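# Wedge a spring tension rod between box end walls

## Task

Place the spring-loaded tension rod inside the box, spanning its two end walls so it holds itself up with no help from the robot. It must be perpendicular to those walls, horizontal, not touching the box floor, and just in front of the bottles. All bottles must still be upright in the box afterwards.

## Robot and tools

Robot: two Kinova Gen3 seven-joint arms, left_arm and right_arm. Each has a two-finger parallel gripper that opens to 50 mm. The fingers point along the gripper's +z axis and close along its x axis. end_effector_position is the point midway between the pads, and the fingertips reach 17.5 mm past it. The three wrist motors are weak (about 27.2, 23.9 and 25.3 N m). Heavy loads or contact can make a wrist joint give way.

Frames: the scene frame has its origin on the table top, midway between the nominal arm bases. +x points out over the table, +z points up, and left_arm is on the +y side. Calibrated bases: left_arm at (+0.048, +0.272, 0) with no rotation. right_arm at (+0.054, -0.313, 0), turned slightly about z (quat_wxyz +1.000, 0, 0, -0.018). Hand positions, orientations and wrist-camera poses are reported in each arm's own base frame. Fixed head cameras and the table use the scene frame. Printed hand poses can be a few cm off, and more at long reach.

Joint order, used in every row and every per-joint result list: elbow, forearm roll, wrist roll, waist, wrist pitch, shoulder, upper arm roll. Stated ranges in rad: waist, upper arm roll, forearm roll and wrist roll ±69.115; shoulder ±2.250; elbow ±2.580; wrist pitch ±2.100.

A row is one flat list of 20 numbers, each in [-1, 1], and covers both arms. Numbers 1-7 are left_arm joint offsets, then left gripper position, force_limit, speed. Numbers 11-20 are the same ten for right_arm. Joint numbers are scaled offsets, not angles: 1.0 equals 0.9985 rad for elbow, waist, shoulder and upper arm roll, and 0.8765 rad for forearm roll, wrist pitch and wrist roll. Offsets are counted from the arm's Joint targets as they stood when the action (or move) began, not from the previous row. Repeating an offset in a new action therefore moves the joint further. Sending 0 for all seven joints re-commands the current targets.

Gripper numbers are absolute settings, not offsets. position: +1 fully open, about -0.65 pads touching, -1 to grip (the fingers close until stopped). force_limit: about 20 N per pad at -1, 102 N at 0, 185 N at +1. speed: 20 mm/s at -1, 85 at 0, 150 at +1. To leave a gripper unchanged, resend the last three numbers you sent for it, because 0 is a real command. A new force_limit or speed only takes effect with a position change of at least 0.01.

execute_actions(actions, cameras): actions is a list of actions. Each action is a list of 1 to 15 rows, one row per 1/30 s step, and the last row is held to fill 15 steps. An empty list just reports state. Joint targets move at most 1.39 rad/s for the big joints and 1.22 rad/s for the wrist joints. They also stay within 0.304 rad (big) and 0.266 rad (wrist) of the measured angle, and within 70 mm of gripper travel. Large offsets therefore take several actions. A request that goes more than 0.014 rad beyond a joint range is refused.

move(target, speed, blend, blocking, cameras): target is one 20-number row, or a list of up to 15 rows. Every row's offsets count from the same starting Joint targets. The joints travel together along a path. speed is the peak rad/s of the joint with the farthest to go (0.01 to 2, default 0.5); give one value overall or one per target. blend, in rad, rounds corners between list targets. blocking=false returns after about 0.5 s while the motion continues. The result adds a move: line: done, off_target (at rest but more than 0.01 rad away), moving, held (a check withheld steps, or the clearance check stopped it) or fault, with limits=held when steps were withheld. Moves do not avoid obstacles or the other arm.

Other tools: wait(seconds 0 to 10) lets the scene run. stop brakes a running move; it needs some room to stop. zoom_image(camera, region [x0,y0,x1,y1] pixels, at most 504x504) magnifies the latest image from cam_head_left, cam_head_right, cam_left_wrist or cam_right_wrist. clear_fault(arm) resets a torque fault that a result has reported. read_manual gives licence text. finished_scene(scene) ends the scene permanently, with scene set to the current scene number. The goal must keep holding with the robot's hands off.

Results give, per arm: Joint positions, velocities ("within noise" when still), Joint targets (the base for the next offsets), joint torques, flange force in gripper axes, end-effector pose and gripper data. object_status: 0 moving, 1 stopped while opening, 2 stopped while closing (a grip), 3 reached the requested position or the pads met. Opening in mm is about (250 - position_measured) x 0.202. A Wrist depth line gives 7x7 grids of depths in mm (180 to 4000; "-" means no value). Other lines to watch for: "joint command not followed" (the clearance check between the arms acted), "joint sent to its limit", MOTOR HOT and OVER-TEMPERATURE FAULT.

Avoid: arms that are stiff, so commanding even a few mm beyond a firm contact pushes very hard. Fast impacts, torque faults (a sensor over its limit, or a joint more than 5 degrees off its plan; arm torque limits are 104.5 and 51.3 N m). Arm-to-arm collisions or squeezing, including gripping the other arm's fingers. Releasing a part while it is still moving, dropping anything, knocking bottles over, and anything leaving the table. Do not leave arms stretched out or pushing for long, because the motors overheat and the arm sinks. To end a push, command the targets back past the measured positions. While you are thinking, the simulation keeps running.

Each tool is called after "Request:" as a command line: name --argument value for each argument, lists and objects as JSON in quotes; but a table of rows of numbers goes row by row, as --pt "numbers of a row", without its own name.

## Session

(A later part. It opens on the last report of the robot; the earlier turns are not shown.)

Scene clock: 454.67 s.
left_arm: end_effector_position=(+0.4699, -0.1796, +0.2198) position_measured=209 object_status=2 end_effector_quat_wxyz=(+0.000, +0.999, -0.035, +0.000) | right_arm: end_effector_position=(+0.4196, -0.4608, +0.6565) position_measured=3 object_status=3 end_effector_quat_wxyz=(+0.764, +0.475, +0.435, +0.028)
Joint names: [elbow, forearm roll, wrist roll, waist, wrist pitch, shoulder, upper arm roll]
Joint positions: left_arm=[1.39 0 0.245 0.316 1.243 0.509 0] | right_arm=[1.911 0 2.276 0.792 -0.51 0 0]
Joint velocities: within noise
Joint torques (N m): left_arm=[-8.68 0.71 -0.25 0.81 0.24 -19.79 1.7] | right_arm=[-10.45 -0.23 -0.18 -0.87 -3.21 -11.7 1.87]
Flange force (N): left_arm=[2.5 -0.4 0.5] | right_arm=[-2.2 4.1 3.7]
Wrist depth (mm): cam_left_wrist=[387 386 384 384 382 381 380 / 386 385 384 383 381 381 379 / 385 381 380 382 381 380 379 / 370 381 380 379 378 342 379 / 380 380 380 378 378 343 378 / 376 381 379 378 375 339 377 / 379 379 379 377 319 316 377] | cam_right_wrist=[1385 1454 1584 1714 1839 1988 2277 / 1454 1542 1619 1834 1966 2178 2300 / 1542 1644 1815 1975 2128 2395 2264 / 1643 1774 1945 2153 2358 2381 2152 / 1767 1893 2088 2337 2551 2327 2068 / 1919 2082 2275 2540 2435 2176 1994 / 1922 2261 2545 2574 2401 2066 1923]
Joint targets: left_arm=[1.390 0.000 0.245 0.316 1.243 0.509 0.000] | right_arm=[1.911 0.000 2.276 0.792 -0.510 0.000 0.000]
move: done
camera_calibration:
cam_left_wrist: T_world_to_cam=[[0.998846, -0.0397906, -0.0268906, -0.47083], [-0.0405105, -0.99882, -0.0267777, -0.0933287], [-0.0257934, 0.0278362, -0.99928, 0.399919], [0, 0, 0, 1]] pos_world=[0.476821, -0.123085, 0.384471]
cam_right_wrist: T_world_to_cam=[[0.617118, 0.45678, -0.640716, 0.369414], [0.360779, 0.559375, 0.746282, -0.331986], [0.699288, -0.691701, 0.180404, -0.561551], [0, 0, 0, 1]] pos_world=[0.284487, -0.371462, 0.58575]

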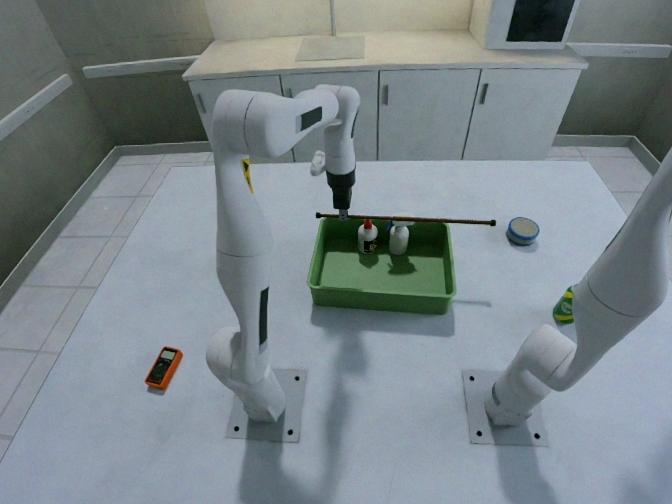

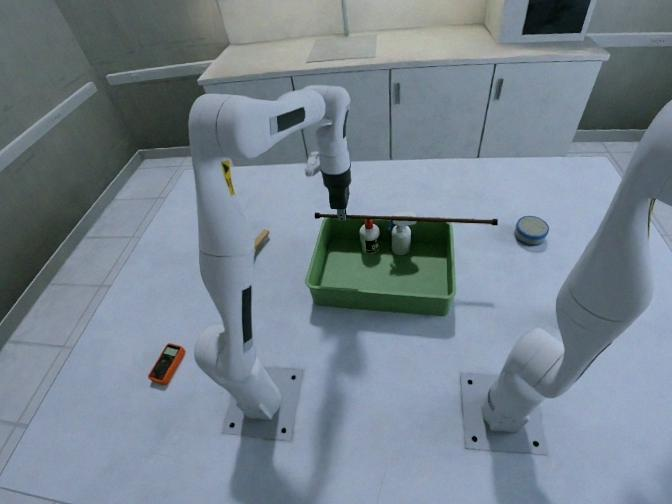

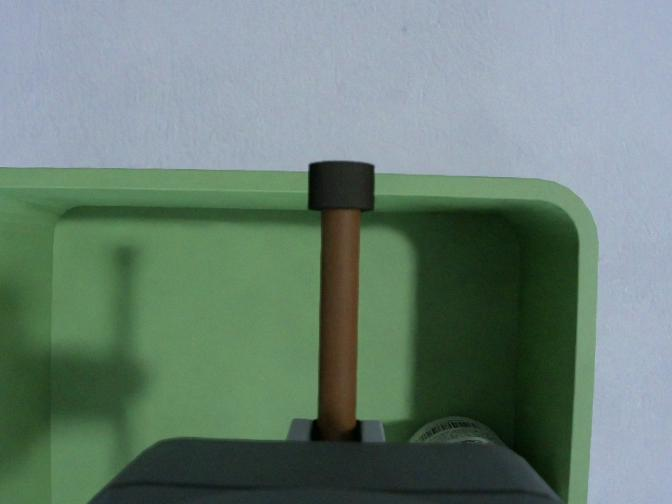

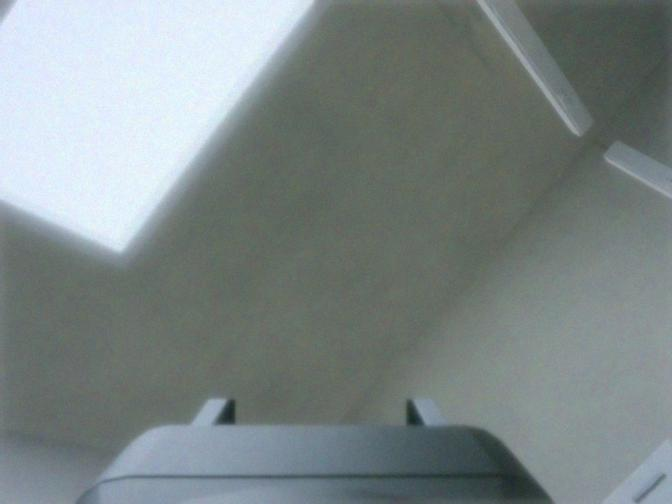

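Request:
move --target '[-0.0558, 0, -0.0226, -0.0083, 0.0264, 0.0322, 0, -1, 0.3, -0.8, -0.2844, 0, 0.3423, 0, 0.99, 0.1602, 0, 1, 1, 1]' --speed 0.8 --cameras '[]'

Request:
move --target '[0, 0, 0, 0, 0, 0, 0, -1, 0.3, -0.8, -0.2841, 0, 0.4008, -0.3005, 0.99, 0.1693, 0, 1, 1, 1]' --speed 0.8 --cameras '[]'

Request:
move --target '[0, 0, 0, 0, 0, 0, 0, -1, 0.3, -0.8, 0, 0, 0, -0.6609, 0.2776, 0, 0, 1, 1, 1]' --speed 0.6

Scene clock: 525.00 s.
left_arm: end_effector_position=(+0.4849, -0.1800, +0.2201) position_measured=209 object_status=2 end_effector_quat_wxyz=(+0.000, +0.999, -0.041, +0.000) | right_arm: end_effector_position=(+0.4403, -0.4817, +0.4529) position_measured=3 object_status=3 end_effector_quat_wxyz=(+0.475, +0.552, +0.683, -0.054)
Joint names: [elbow, forearm roll, wrist roll, waist, wrist pitch, shoulder, upper arm roll]
Joint positions: left_arm=[1.334 0 0.226 0.308 1.266 0.541 0] | right_arm=[1.627 0 2.576 0.792 0.357 0.16 0]
Joint velocities: within noise
Joint torques (N m): left_arm=[-8.7 0.7 -0.21 0.86 0.2 -20.43 1.64] | right_arm=[-10.3 -0.24 -0.15 -0.84 -2.72 -14.77 2]
Flange force (N): left_arm=[2.8 -0.5 0.3] | right_arm=[-9.7 -3.9 0.1]
Wrist depth (mm): cam_left_wrist=[387 385 385 382 382 381 379 / 387 385 384 383 382 380 379 / 386 373 359 383 381 380 379 / 381 381 380 379 378 303 379 / 382 381 380 378 377 323 378 / 381 380 379 378 377 301 378 / 381 380 379 378 314 321 377] | cam_right_wrist=[1413 1574 1785 1817 1558 1385 498 / 1442 1636 1878 1949 1666 1477 527 / 1499 1739 1994 2095 1800 1570 559 / 1592 1800 2094 2247 1922 1678 593 / 1669 1901 2220 2464 2101 1815 624 / 1744 1977 2359 2628 2294 772 671 / 1802 2201 2475 2489 2427 802 706]
Joint targets: left_arm=[1.334 0.000 0.226 0.308 1.266 0.541 0.000] | right_arm=[1.627 0.000 2.576 0.792 0.357 0.160 0.000]
move: done
No camera images: "cameras" was empty.

Scene clock: 526.53 s.
left_arm: end_effector_position=(+0.4849, -0.1800, +0.2201) position_measured=209 object_status=2 end_effector_quat_wxyz=(+0.000, +0.999, -0.041, +0.000) | right_arm: end_effector_position=(+0.4542, -0.2717, +0.3298) position_measured=3 object_status=3 end_effector_quat_wxyz=(+0.120, +0.344, +0.931, -0.017)
Joint names: [elbow, forearm roll, wrist roll, waist, wrist pitch, shoulder, upper arm roll]
Joint positions: left_arm=[1.334 0 0.226 0.308 1.266 0.541 0] | right_arm=[1.343 0 2.927 0.492 1.225 0.329 0]
Joint velocities: within noise
Joint torques (N m): left_arm=[-8.71 0.73 -0.31 0.85 0.28 -20.41 1.71] | right_arm=[-8.36 -0.26 -0.18 -0.89 -0.67 -16.19 2.03]
Flange force (N): left_arm=[2.5 -0.3 0.5] | right_arm=[-5.7 -0.6 -4.2]
Wrist depth (mm): cam_left_wrist=[387 385 384 383 382 381 380 / 386 384 384 383 382 381 380 / 385 374 359 382 381 380 379 / 383 382 380 379 378 303 378 / 381 380 380 378 377 323 377 / 380 381 379 379 377 300 377 / 381 380 379 377 313 321 377] | cam_right_wrist=[1353 519 500 486 472 456 443 / 542 524 507 490 476 459 445 / 546 529 511 495 478 463 417 / 551 534 514 498 481 469 452 / 558 538 520 501 487 470 458 / 562 547 525 508 490 474 459 / 567 552 531 508 490 476 463]
Joint targets: left_arm=[1.334 0.000 0.226 0.308 1.266 0.541 0.000] | right_arm=[1.343 0.000 2.927 0.492 1.225 0.329 0.000]
move: done
No camera images: "cameras" was empty.

Scene clock: 528.07 s.
left_arm: end_effector_position=(+0.4849, -0.1800, +0.2201) position_measured=209 object_status=2 end_effector_quat_wxyz=(+0.000, +0.999, -0.041, +0.000) | right_arm: end_effector_position=(+0.4468, +0.0505, +0.3200) position_measured=3 object_status=3 end_effector_quat_wxyz=(+0.000, +0.023, +1.000, +0.000)
Joint names: [elbow, forearm roll, wrist roll, waist, wrist pitch, shoulder, upper arm roll]
Joint positions: left_arm=[1.334 0 0.226 0.308 1.266 0.541 0] | right_arm=[1.343 0 2.927 -0.168 1.469 0.329 0]
Joint velocities: within noise
Joint torques (N m): left_arm=[-8.7 0.68 -0.25 0.84 0.24 -20.45 1.68] | right_arm=[-7.58 -0.28 -0.15 -0.77 0.11 -15.45 2.04]
Flange force (N): left_arm=[2.7 -0.4 0.4] | right_arm=[-4.4 -0.2 -5.4]
Wrist depth (mm): cam_left_wrist=[388 385 384 384 382 382 380 / 386 385 384 381 381 380 380 / 384 374 359 382 382 379 379 / 382 382 380 379 379 303 378 / 381 381 380 378 377 323 378 / 380 379 379 378 377 300 377 / 380 380 380 377 314 321 377] | cam_right_wrist=[478 434 480 483 480 483 484 / 480 480 481 483 484 483 485 / 480 483 485 483 485 485 487 / 482 485 484 484 485 487 489 / 483 485 485 487 488 488 488 / 486 486 463 276 466 461 489 / 486 - 485 485 486 488 438]
Joint targets: left_arm=[1.334 0.000 0.226 0.308 1.266 0.541 0.000] | right_arm=[1.343 0.000 2.927 -0.168 1.469 0.329 0.000]
move: done
camera_calibration:
cam_left_wrist: T_world_to_cam=[[0.998332, -0.0513079, -0.0264817, -0.487671], [-0.0520122, -0.998291, -0.0266301, -0.0874358], [-0.0250701, 0.027963, -0.999295, 0.400196], [0, 0, 0, 1]] pos_world=[0.492342, -0.123498, 0.384671]
cam_right_wrist: T_world_to_cam=[[-0.999017, 0.0443101, 0.00141233, 0.44087], [0.0443276, 0.998875, 0.0168276, -0.0240378], [-0.000665107, 0.0168736, -0.999857, 0.488421], [0, 0, 0, 1]] pos_world=[0.441827, -0.00376568, 0.488133]

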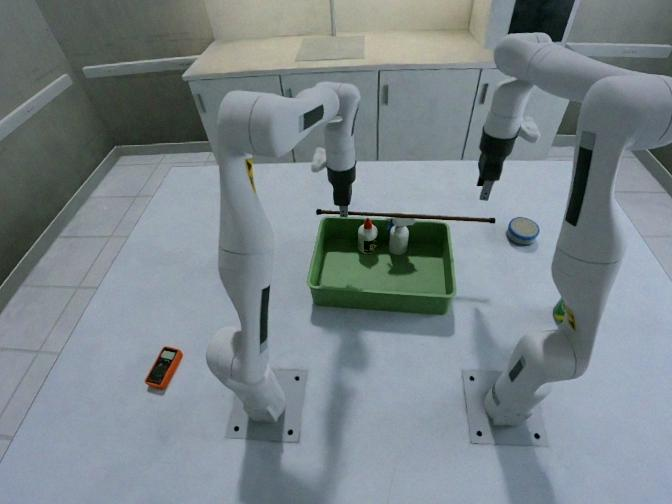

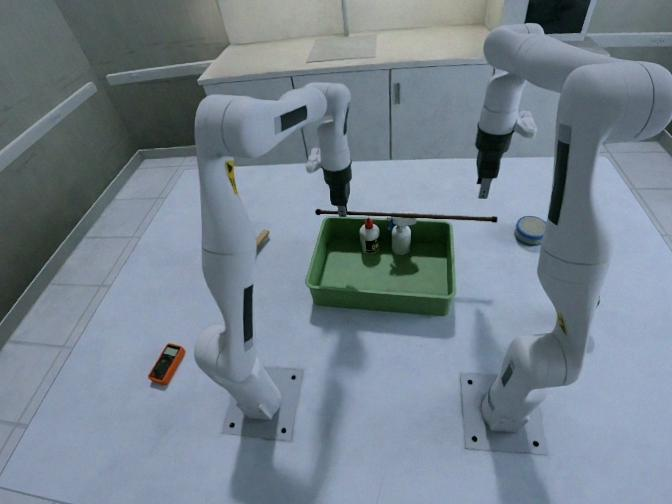

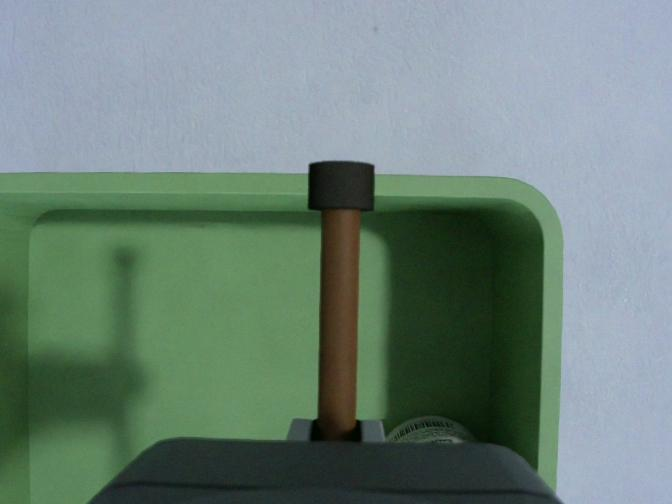

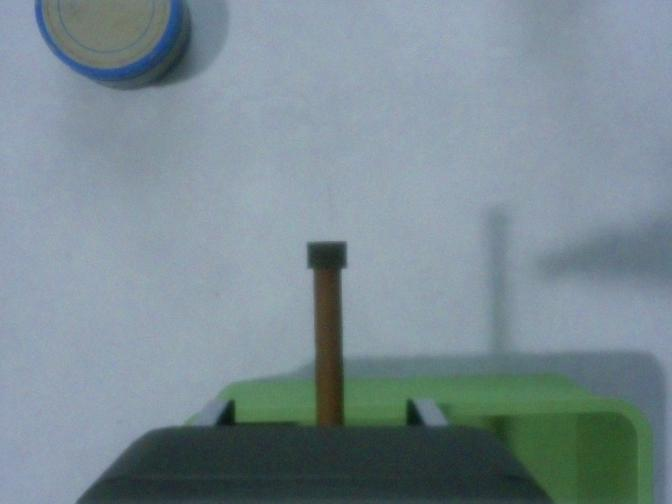

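Request:
zoom_image --camera "cam_right_wrist" --region '[180, 220, 480, 445]'

Request:
zoom_image --camera "cam_left_wrist" --region '[0, 150, 336, 402]'

Request:
zoom_image --camera "cam_left_wrist" --region '[300, 150, 600, 450]'

Scaled by 1.680.

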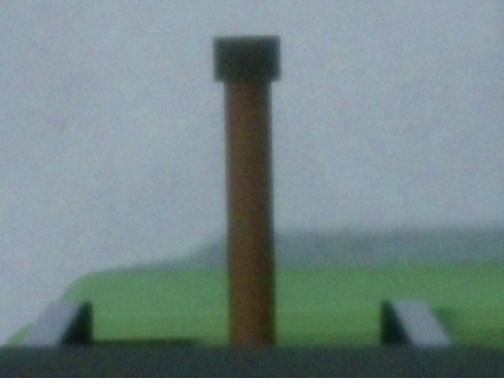

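Scaled by 1.500.

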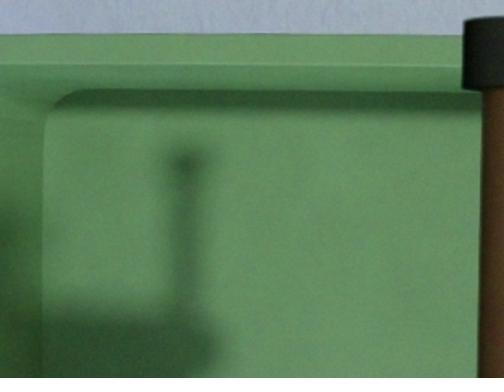

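Scaled by 1.680.

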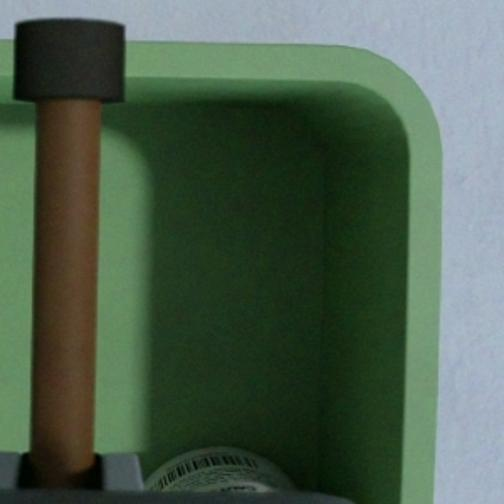

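Request:
move --target '[0, 0, 0, 0, 0, 0, 0, -1, 0.3, -0.8, 0.247, 0, 0.0089, 0, -0.3495, 0.0601, 0, 1, 1, 1]' --speed 0.3 --cameras '["cam_right_wrist", "cam_head_left"]'

Request:
zoom_image --camera "cam_right_wrist" --region '[180, 120, 480, 445]'

Scene clock: 566.33 s.
left_arm: end_effector_position=(+0.4849, -0.1800, +0.2201) position_measured=209 object_status=2 end_effector_quat_wxyz=(+0.000, +0.999, -0.041, +0.000) | right_arm: end_effector_position=(+0.4461, +0.0504, +0.2182) position_measured=3 object_status=3 end_effector_quat_wxyz=(+0.000, +0.020, +1.000, +0.000)
Joint names: [elbow, forearm roll, wrist roll, waist, wrist pitch, shoulder, upper arm roll]
Joint positions: left_arm=[1.334 0 0.226 0.308 1.266 0.541 0] | right_arm=[1.59 0 2.935 -0.168 1.162 0.39 0]
Joint velocities: within noise
Joint torques (N m): left_arm=[-8.77 0.69 -0.24 0.92 0.21 -20.47 1.68] | right_arm=[-6.77 -0.25 -0.18 -0.88 0.15 -15.8 2.04]
Flange force (N): left_arm=[2.6 -0.6 0.4] | right_arm=[-4.6 -0.8 -4.6]
Wrist depth (mm): cam_left_wrist=[387 386 385 383 382 381 380 / 386 385 383 383 382 380 379 / 385 373 359 381 380 379 379 / 382 381 380 379 378 303 378 / 381 381 380 379 377 323 378 / 381 380 379 378 376 301 377 / 380 380 379 377 313 321 377] | cam_right_wrist=[361 378 378 381 382 383 385 / 377 378 379 381 383 385 385 / 378 379 381 383 383 385 387 / 379 382 382 383 384 386 389 / 380 382 382 384 386 387 388 / 381 383 383 384 386 388 390 / 382 - 342 - 338 334 333]
Joint targets: left_arm=[1.334 0.000 0.226 0.308 1.266 0.541 0.000] | right_arm=[1.590 0.000 2.935 -0.168 1.162 0.389 0.000]
move: done
camera_calibration:
cam_right_wrist: T_world_to_cam=[[-0.999332, 0.0365003, 0.0016411, 0.440812], [0.0365227, 0.999193, 0.0167237, -0.0187224], [-0.00102935, 0.0167725, -0.999859, 0.386798], [0, 0, 0, 1]] pos_world=[0.4416, -0.00387009, 0.386333]
Images, in order (width x height): cam_head_left 672x504, cam_right_wrist 672x504.

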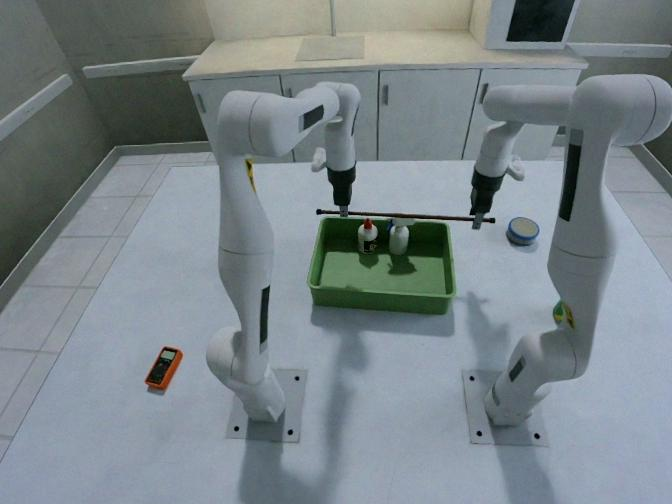

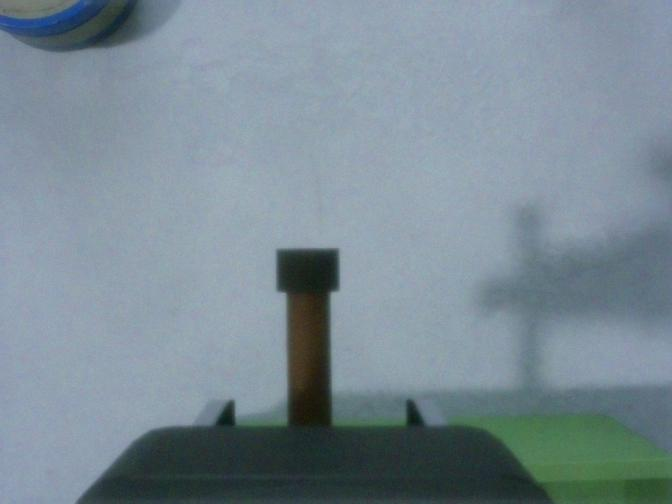

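Scaled by 1.551.

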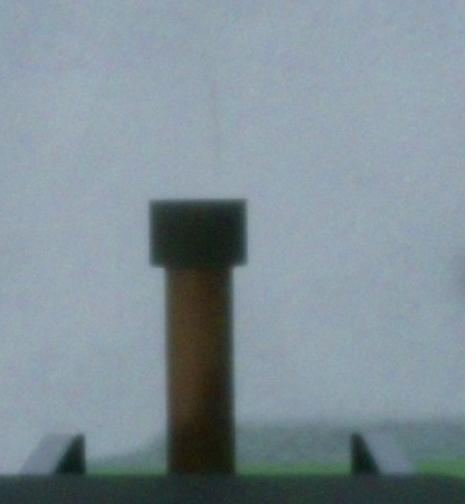

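Request:
move --pt "0 0 0 0 0 0 0 -1 0.3 -0.8 -0.0042 0 0.0124 0.0009 -0.0048 0.009 0 1 1 1" --pt "0 0 0 0 0 0 0 -1 0.3 -0.8 -0.0042 0 0.0124 0.0009 -0.0048 0.009 0 -1 0.3 -0.8" --speed 0.2 --cameras '["cam_right_wrist", "cam_left_wrist"]'

Request:
zoom_image --camera "cam_right_wrist" --region '[180, 120, 480, 445]'

Scene clock: 584.20 s.
left_arm: end_effector_position=(+0.4849, -0.1800, +0.2201) position_measured=209 object_status=2 end_effector_quat_wxyz=(+0.000, +0.999, -0.041, +0.000) | right_arm: end_effector_position=(+0.4488, +0.0504, +0.2154) position_measured=197 object_status=2 end_effector_quat_wxyz=(+0.000, +0.015, +1.000, +0.000)
Joint names: [elbow, forearm roll, wrist roll, waist, wrist pitch, shoulder, upper arm roll]
Joint positions: left_arm=[1.334 0 0.226 0.308 1.266 0.541 0] | right_arm=[1.586 0 2.946 -0.167 1.158 0.398 0]
Joint velocities: within noise
Joint torques (N m): left_arm=[-8.83 0.71 -0.11 0.64 0.18 -20.44 1.6] | right_arm=[-6.69 -0.28 -0.19 -0.83 0.24 -15.95 2.12]
Flange force (N): left_arm=[2.3 -0.4 0.5] | right_arm=[-4.7 -0.8 -4.4]
Wrist depth (mm): cam_left_wrist=[386 386 384 384 382 381 380 / 386 385 383 382 382 381 380 / 385 373 359 383 380 379 379 / 382 381 380 379 378 303 379 / 381 381 380 378 377 323 378 / 381 380 378 378 376 301 377 / 381 379 379 378 314 321 376] | cam_right_wrist=[370 375 376 377 379 379 382 / 374 376 377 379 380 381 384 / 375 376 377 380 380 382 384 / 377 377 379 381 382 384 386 / 377 379 379 381 383 384 386 / 378 379 381 381 384 385 387 / 378 379 - - 339 338 337]
Joint targets: left_arm=[1.334 0.000 0.226 0.308 1.266 0.541 0.000] | right_arm=[1.586 0.000 2.946 -0.167 1.158 0.398 0.000]
move: done
camera_calibration:
cam_left_wrist: T_world_to_cam=[[0.998332, -0.0513079, -0.0264817, -0.487671], [-0.0520122, -0.998291, -0.0266301, -0.0874358], [-0.0250701, 0.027963, -0.999295, 0.400196], [0, 0, 0, 1]] pos_world=[0.492342, -0.123498, 0.384671]
cam_right_wrist: T_world_to_cam=[[-0.999644, 0.0265886, 0.00222873, 0.444056], [0.0266221, 0.999507, 0.0166448, -0.0143556], [-0.00178507, 0.0166982, -0.999859, 0.384338], [0, 0, 0, 1]] pos_world=[0.444966, -0.0038761, 0.383533]
Images, in order (width x height): cam_left_wrist 672x504, cam_right_wrist 672x504.

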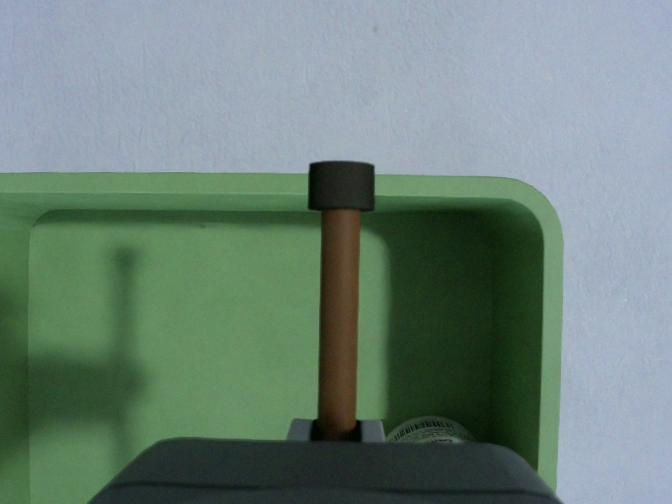

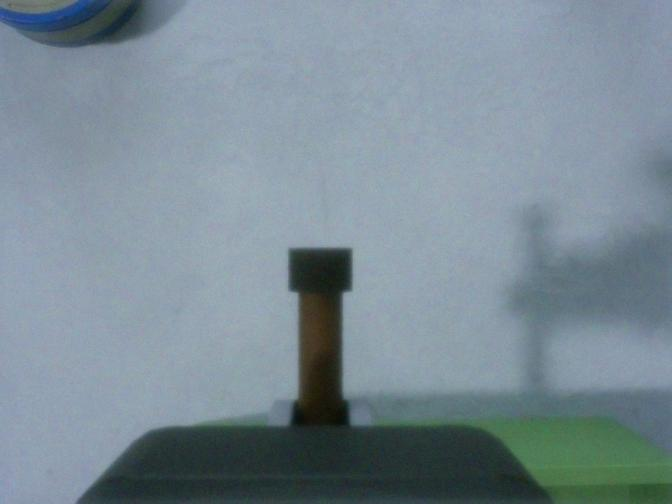

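Scaled by 1.551.

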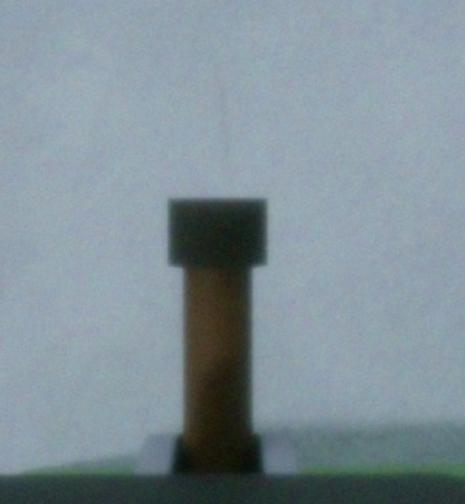

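Request:
execute_actions --actions '[]' --cameras '["cam_head_left", "cam_head_right"]'

Request:
zoom_image --camera "cam_head_left" --region '[300, 170, 510, 280]'

Request:
zoom_image --camera "cam_head_right" --region '[300, 170, 510, 280]'

Scene clock: 590.30 s.
left_arm: end_effector_position=(+0.4849, -0.1800, +0.2201) position_measured=209 object_status=2 end_effector_quat_wxyz=(+0.000, +0.999, -0.041, +0.000) | right_arm: end_effector_position=(+0.4488, +0.0504, +0.2154) position_measured=197 object_status=2 end_effector_quat_wxyz=(+0.000, +0.015, +1.000, +0.000)
Joint names: [elbow, forearm roll, wrist roll, waist, wrist pitch, shoulder, upper arm roll]
Joint positions: left_arm=[1.334 0 0.226 0.308 1.266 0.541 0] | right_arm=[1.586 0 2.946 -0.167 1.158 0.398 0]
Joint velocities: within noise
Joint torques (N m): left_arm=[-8.84 0.68 -0.08 0.74 0.13 -20.48 1.62] | right_arm=[-6.69 -0.3 -0.22 -0.75 0.26 -15.98 2.05]
Flange force (N): left_arm=[2.5 -0.6 0.4] | right_arm=[-4.7 -0.7 -4.3]
Wrist depth (mm): cam_left_wrist=[386 385 385 384 383 381 380 / 386 384 384 383 382 381 379 / 385 372 359 382 381 380 379 / 382 381 380 379 378 303 379 / 382 380 379 378 378 323 377 / 381 380 378 377 377 300 377 / 381 380 379 378 314 320 377] | cam_right_wrist=[371 375 376 377 380 381 381 / 374 375 377 379 380 382 383 / 374 377 377 379 381 382 384 / 376 377 379 380 383 383 384 / 377 379 380 382 382 385 385 / 378 380 380 382 383 385 387 / 378 380 - - 339 338 337]
Joint targets: left_arm=[1.334 0.000 0.226 0.308 1.266 0.541 0.000] | right_arm=[1.586 0.000 2.946 -0.167 1.158 0.398 0.000]
Tool commands: left_gripper/position=-1.0 left_gripper/force_limit=+0.3 left_gripper/speed=-0.8 right_gripper/position=-1.0 right_gripper/force_limit=+0.3 right_gripper/speed=-0.8
Images, in order (width x height): cam_head_left 672x504, cam_head_right 672x504.

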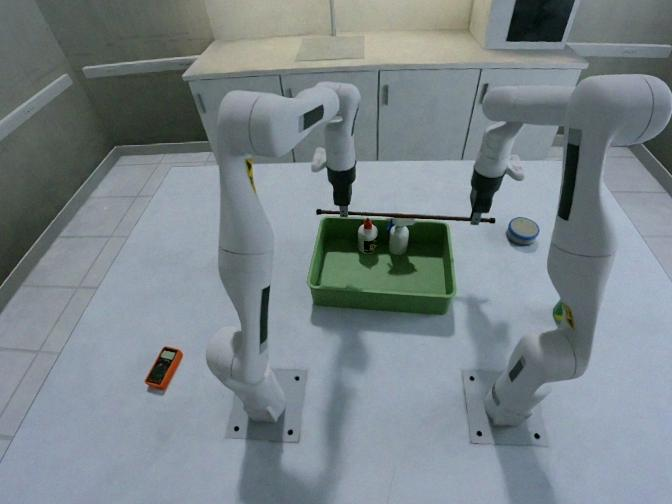

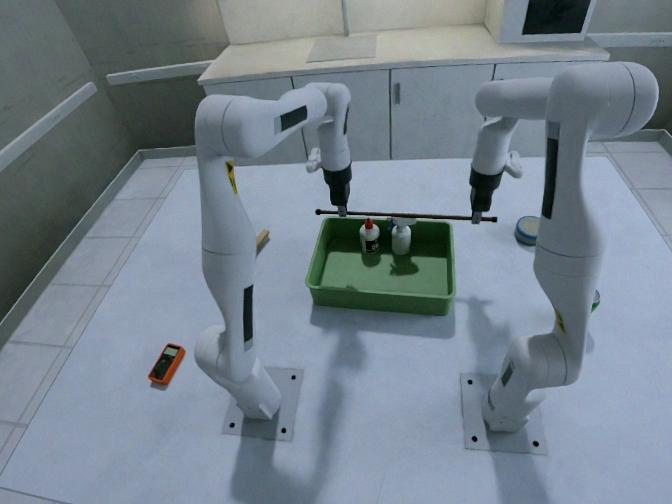

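Scaled by 2.400 from the camera's 672x504 image, which has a finer 960x720 frame.

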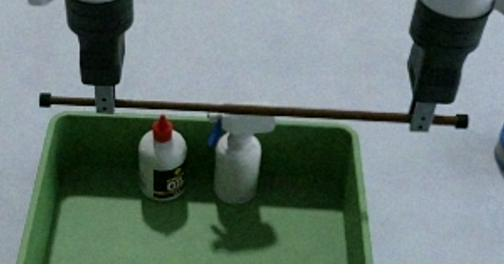

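Scaled by 2.400 from the camera's 672x504 image, which has a finer 960x720 frame.

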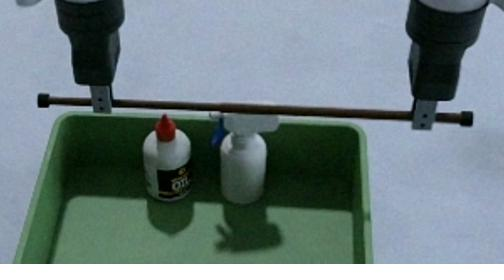

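Request:
zoom_image --camera "cam_head_left" --region '[310, 200, 410, 240]'

Request:
zoom_image --camera "cam_head_right" --region '[310, 200, 410, 240]'

Scaled by 5.040 from the camera's 672x504 image, which has a finer 960x720 frame.

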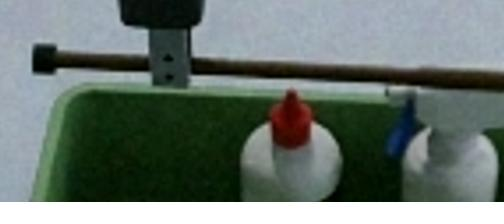

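Scaled by 5.040 from the camera's 672x504 image, which has a finer 960x720 frame.

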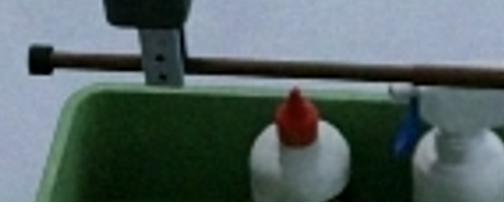

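Request:
execute_actions --actions '[]' --cameras '["cam_right_wrist"]'

Request:
zoom_image --camera "cam_right_wrist" --region '[336, 352, 672, 504]'

Scene clock: 605.03 s.
left_arm: end_effector_position=(+0.4849, -0.1800, +0.2201) position_measured=209 object_status=2 end_effector_quat_wxyz=(+0.000, +0.999, -0.041, +0.000) | right_arm: end_effector_position=(+0.4488, +0.0504, +0.2154) position_measured=197 object_status=2 end_effector_quat_wxyz=(+0.000, +0.015, +1.000, +0.000)
Joint names: [elbow, forearm roll, wrist roll, waist, wrist pitch, shoulder, upper arm roll]
Joint positions: left_arm=[1.334 0 0.226 0.308 1.266 0.541 0] | right_arm=[1.586 0 2.946 -0.167 1.158 0.398 0]
Joint velocities: within noise
Joint torques (N m): left_arm=[-8.93 0.81 -0.09 0.67 0.15 -20.41 1.54] | right_arm=[-6.63 -0.29 -0.21 -0.83 0.24 -15.91 2.09]
Flange force (N): left_arm=[1.9 -0.6 0.6] | right_arm=[-4.8 -0.8 -4.6]
Wrist depth (mm): cam_left_wrist=[387 385 384 383 383 381 381 / 386 386 384 383 382 380 379 / 385 373 358 382 381 379 380 / 382 381 380 379 378 303 378 / 381 380 379 378 377 323 378 / 381 380 379 378 377 301 377 / 380 380 380 378 314 321 377] | cam_right_wrist=[370 374 375 378 380 380 382 / 374 377 377 378 380 382 384 / 375 376 378 379 381 382 384 / 375 378 379 381 383 383 385 / 377 378 380 381 383 384 385 / 378 380 382 382 383 384 386 / 378 380 - - 339 338 336]
Joint targets: left_arm=[1.334 0.000 0.226 0.308 1.266 0.541 0.000] | right_arm=[1.586 0.000 2.946 -0.167 1.158 0.398 0.000]
Tool commands: left_gripper/position=-1.0 left_gripper/force_limit=+0.3 left_gripper/speed=-0.8 right_gripper/position=-1.0 right_gripper/force_limit=+0.3 right_gripper/speed=-0.8
camera_calibration:
cam_right_wrist: T_world_to_cam=[[-0.999647, 0.0264872, 0.00222663, 0.444057], [0.0265207, 0.99951, 0.0166463, -0.0143109], [-0.00178463, 0.0166995, -0.999859, 0.384338], [0, 0, 0, 1]] pos_world=[0.444966, -0.00387616, 0.383533]
Images, in order (width x height): cam_right_wrist 672x504.

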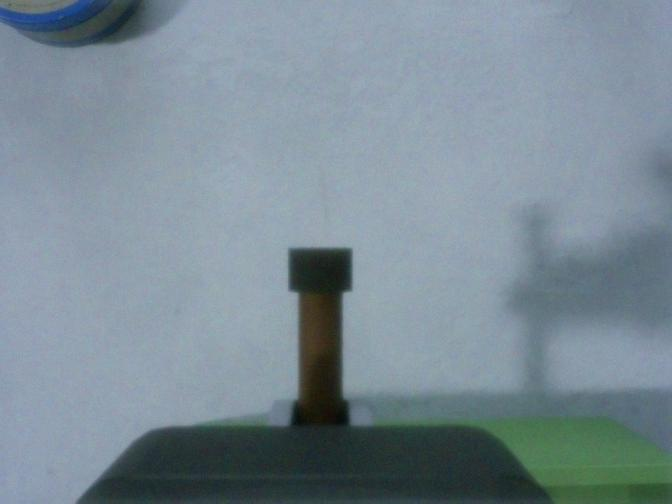

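Scaled by 1.500.

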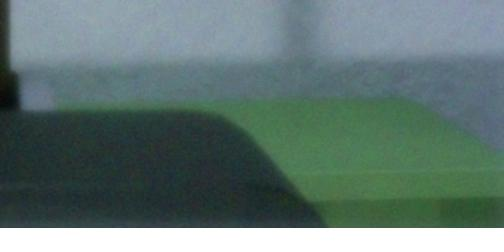

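Request:
move --target '[0, 0, 0, 0, 0, 0, 0, -1, 0.3, -0.8, -0.0188, 0, -0.0732, -0.0642, 0.0072, 0.012, 0, -1, 0.3, -0.8]' --speed 0.08 --cameras '["cam_right_wrist", "cam_left_wrist"]'

Scene clock: 631.50 s.
left_arm: end_effector_position=(+0.4849, -0.1800, +0.2201) position_measured=209 object_status=2 end_effector_quat_wxyz=(+0.000, +0.999, -0.041, +0.000) | right_arm: end_effector_position=(+0.4502, +0.0803, +0.2153) position_measured=197 object_status=2 end_effector_quat_wxyz=(+0.000, +0.015, +1.000, +0.000)
Joint names: [elbow, forearm roll, wrist roll, waist, wrist pitch, shoulder, upper arm roll]
Joint positions: left_arm=[1.334 0 0.226 0.308 1.266 0.541 0] | right_arm=[1.567 0 2.881 -0.231 1.164 0.41 0]
Joint velocities: within noise
Joint torques (N m): left_arm=[-8.85 2.67 -0.59 4.85 0.2 -20.29 5.28] | right_arm=[-8.05 -1.99 -0.18 -3.71 -0.68 -16.54 -0.91]
Flange force (N): left_arm=[3.4 -7.5 0.5] | right_arm=[-3.8 -7.2 -4.1]
Wrist depth (mm): cam_left_wrist=[390 389 388 386 384 383 381 / 390 387 387 385 383 381 381 / 389 386 386 384 382 380 379 / 383 383 381 380 378 312 378 / 384 382 381 379 377 335 376 / 382 380 379 378 376 311 375 / 380 380 379 377 340 333 374] | cam_right_wrist=[376 376 378 380 382 382 383 / 376 378 379 380 381 383 383 / 376 377 378 380 382 384 384 / 377 378 380 381 383 383 386 / 377 378 379 382 382 383 385 / 378 379 353 356 357 361 362 / 377 278 - - - 382 383]
Joint targets: left_arm=[1.334 0.000 0.226 0.308 1.266 0.541 0.000] | right_arm=[1.567 0.000 2.881 -0.231 1.164 0.410 0.000]
move: done
camera_calibration:
cam_left_wrist: T_world_to_cam=[[0.998332, -0.0513079, -0.0264817, -0.487671], [-0.0520122, -0.998291, -0.0266301, -0.0874358], [-0.0250701, 0.027963, -0.999295, 0.400196], [0, 0, 0, 1]] pos_world=[0.492342, -0.123498, 0.384671]
cam_right_wrist: T_world_to_cam=[[-0.999647, 0.0264957, 0.00182691, 0.444617], [0.0265225, 0.999509, 0.0166569, -0.0442329], [-0.00138468, 0.0166995, -0.99986, 0.383662], [0, 0, 0, 1]] pos_world=[0.446165, 0.0260238, 0.383533]
Images, in order (width x height): cam_left_wrist 672x504, cam_right_wrist 672x504.

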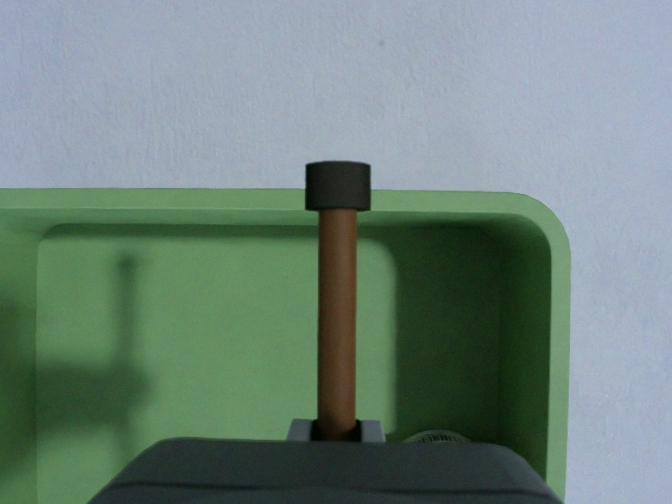

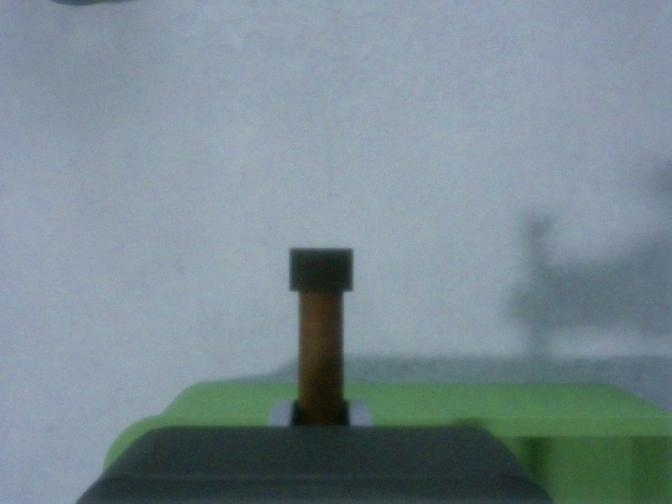

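Request:
move --pt "0 0 0 0 0 0 0 -1 0.3 -0.8 -0.0256 0 -0.07 -0.0625 0.0114 0.0162 0 -1 0.3 -0.8" --pt "0 0 0 0 0 0 0 -1 0.3 -0.8 -0.0547 0 -0.1316 -0.1165 0.0239 0.0344 0 -1 0.3 -0.8" --speed 0.1 --blend 0.01

Scene clock: 646.33 s.
left_arm: end_effector_position=(+0.4849, -0.1800, +0.2201) position_measured=209 object_status=2 end_effector_quat_wxyz=(+0.000, +0.999, -0.041, +0.000) | right_arm: end_effector_position=(+0.4523, +0.1373, +0.2152) position_measured=197 object_status=2 end_effector_quat_wxyz=(+0.000, +0.014, +1.000, +0.000)
Joint names: [elbow, forearm roll, wrist roll, waist, wrist pitch, shoulder, upper arm roll]
Joint positions: left_arm=[1.334 0 0.226 0.308 1.266 0.541 0] | right_arm=[1.512 0 2.766 -0.348 1.185 0.445 0]
Joint velocities: within noise
Joint torques (N m): left_arm=[-8.72 3.38 -0.72 6.07 0.27 -20.47 6.54] | right_arm=[-8.98 -2.39 -0.29 -4.37 -1.45 -17.18 -1.34]
Flange force (N): left_arm=[4.7 -9.4 0.5] | right_arm=[-3.1 -8.7 -4.7]
Wrist depth (mm): cam_left_wrist=[390 390 388 386 384 383 381 / 390 388 386 385 383 382 381 / 389 386 385 384 381 380 379 / 383 383 382 380 378 310 378 / 383 382 380 380 377 336 377 / 382 380 379 378 376 310 375 / 380 380 379 377 341 333 375] | cam_right_wrist=[375 377 378 379 380 382 383 / 376 377 378 380 381 382 384 / 375 376 379 380 381 383 385 / 377 379 378 380 382 383 385 / 378 313 377 379 380 381 382 / 378 324 377 379 381 383 382 / 377 326 - - 381 382 383]
Joint targets: left_arm=[1.334 0.000 0.226 0.308 1.266 0.541 0.000] | right_arm=[1.512 0.000 2.766 -0.348 1.185 0.445 0.000]
move: done
camera_calibration:
cam_left_wrist: T_world_to_cam=[[0.998332, -0.0513079, -0.0264817, -0.487671], [-0.0520122, -0.998291, -0.0266301, -0.0874358], [-0.0250701, 0.027963, -0.999295, 0.400196], [0, 0, 0, 1]] pos_world=[0.492342, -0.123498, 0.384671]
cam_right_wrist: T_world_to_cam=[[-0.99967, 0.0255846, 0.00240281, 0.445269], [0.0256208, 0.999536, 0.0164549, -0.100784], [-0.0019807, 0.016511, -0.999862, 0.382897], [0, 0, 0, 1]] pos_world=[0.448463, 0.0830236, 0.383432]

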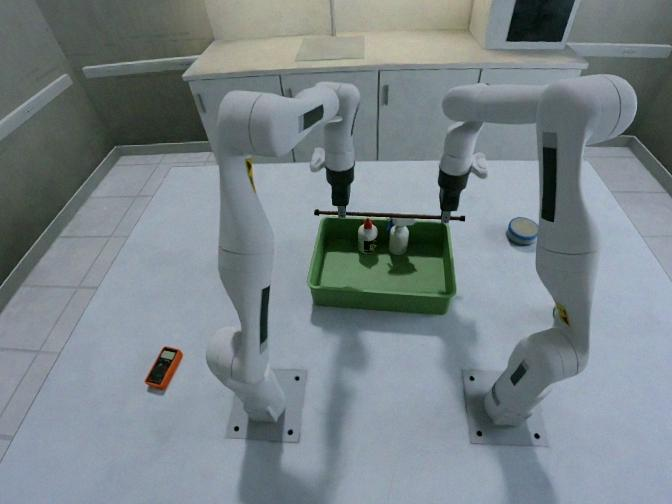

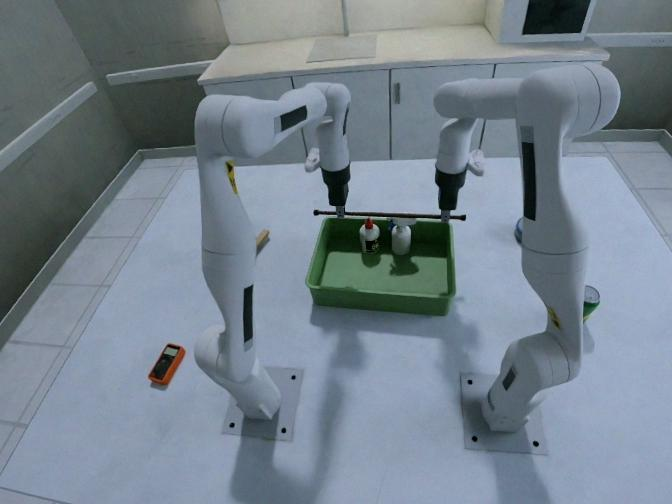

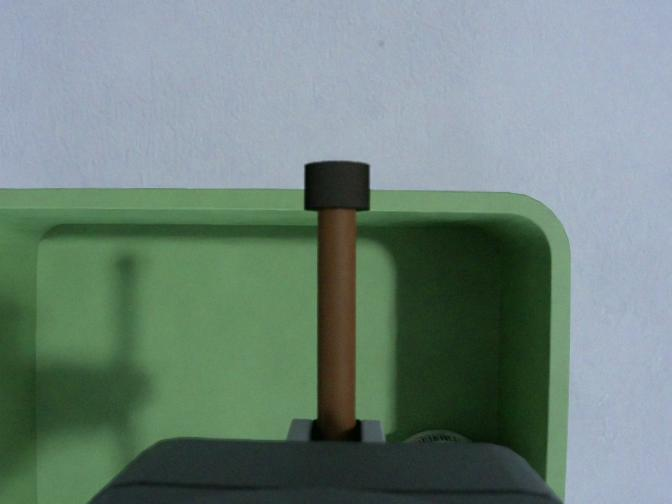

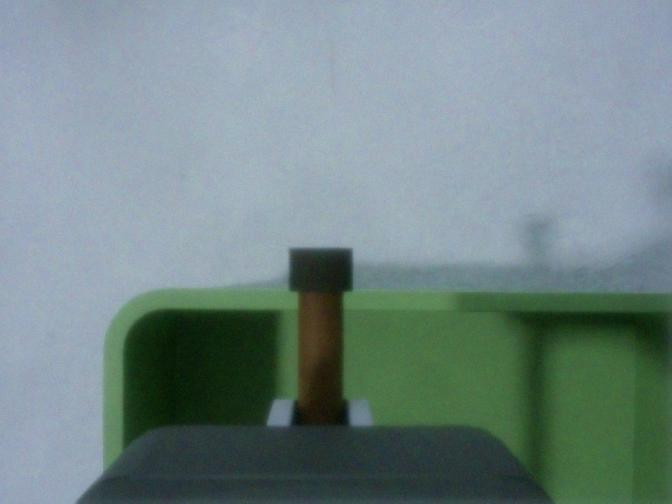

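Request:
zoom_image --camera "cam_left_wrist" --region '[250, 140, 450, 290]'

Request:
zoom_image --camera "cam_right_wrist" --region '[200, 220, 440, 400]'

Request:
zoom_image --camera "cam_head_left" --region '[300, 180, 480, 260]'

Scaled by 2.520.

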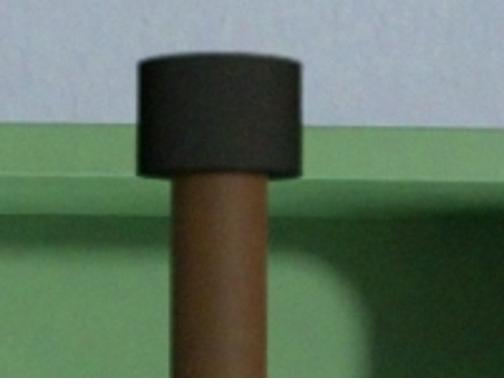

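Scaled by 2.100.

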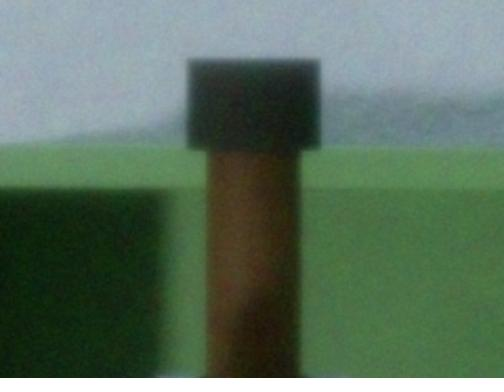

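Scaled by 2.800 from the camera's 672x504 image, which has a finer 960x720 frame.

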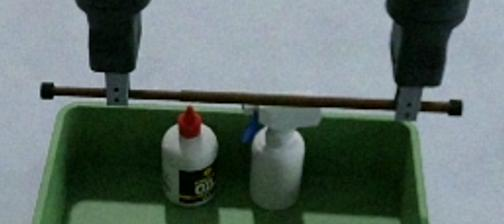

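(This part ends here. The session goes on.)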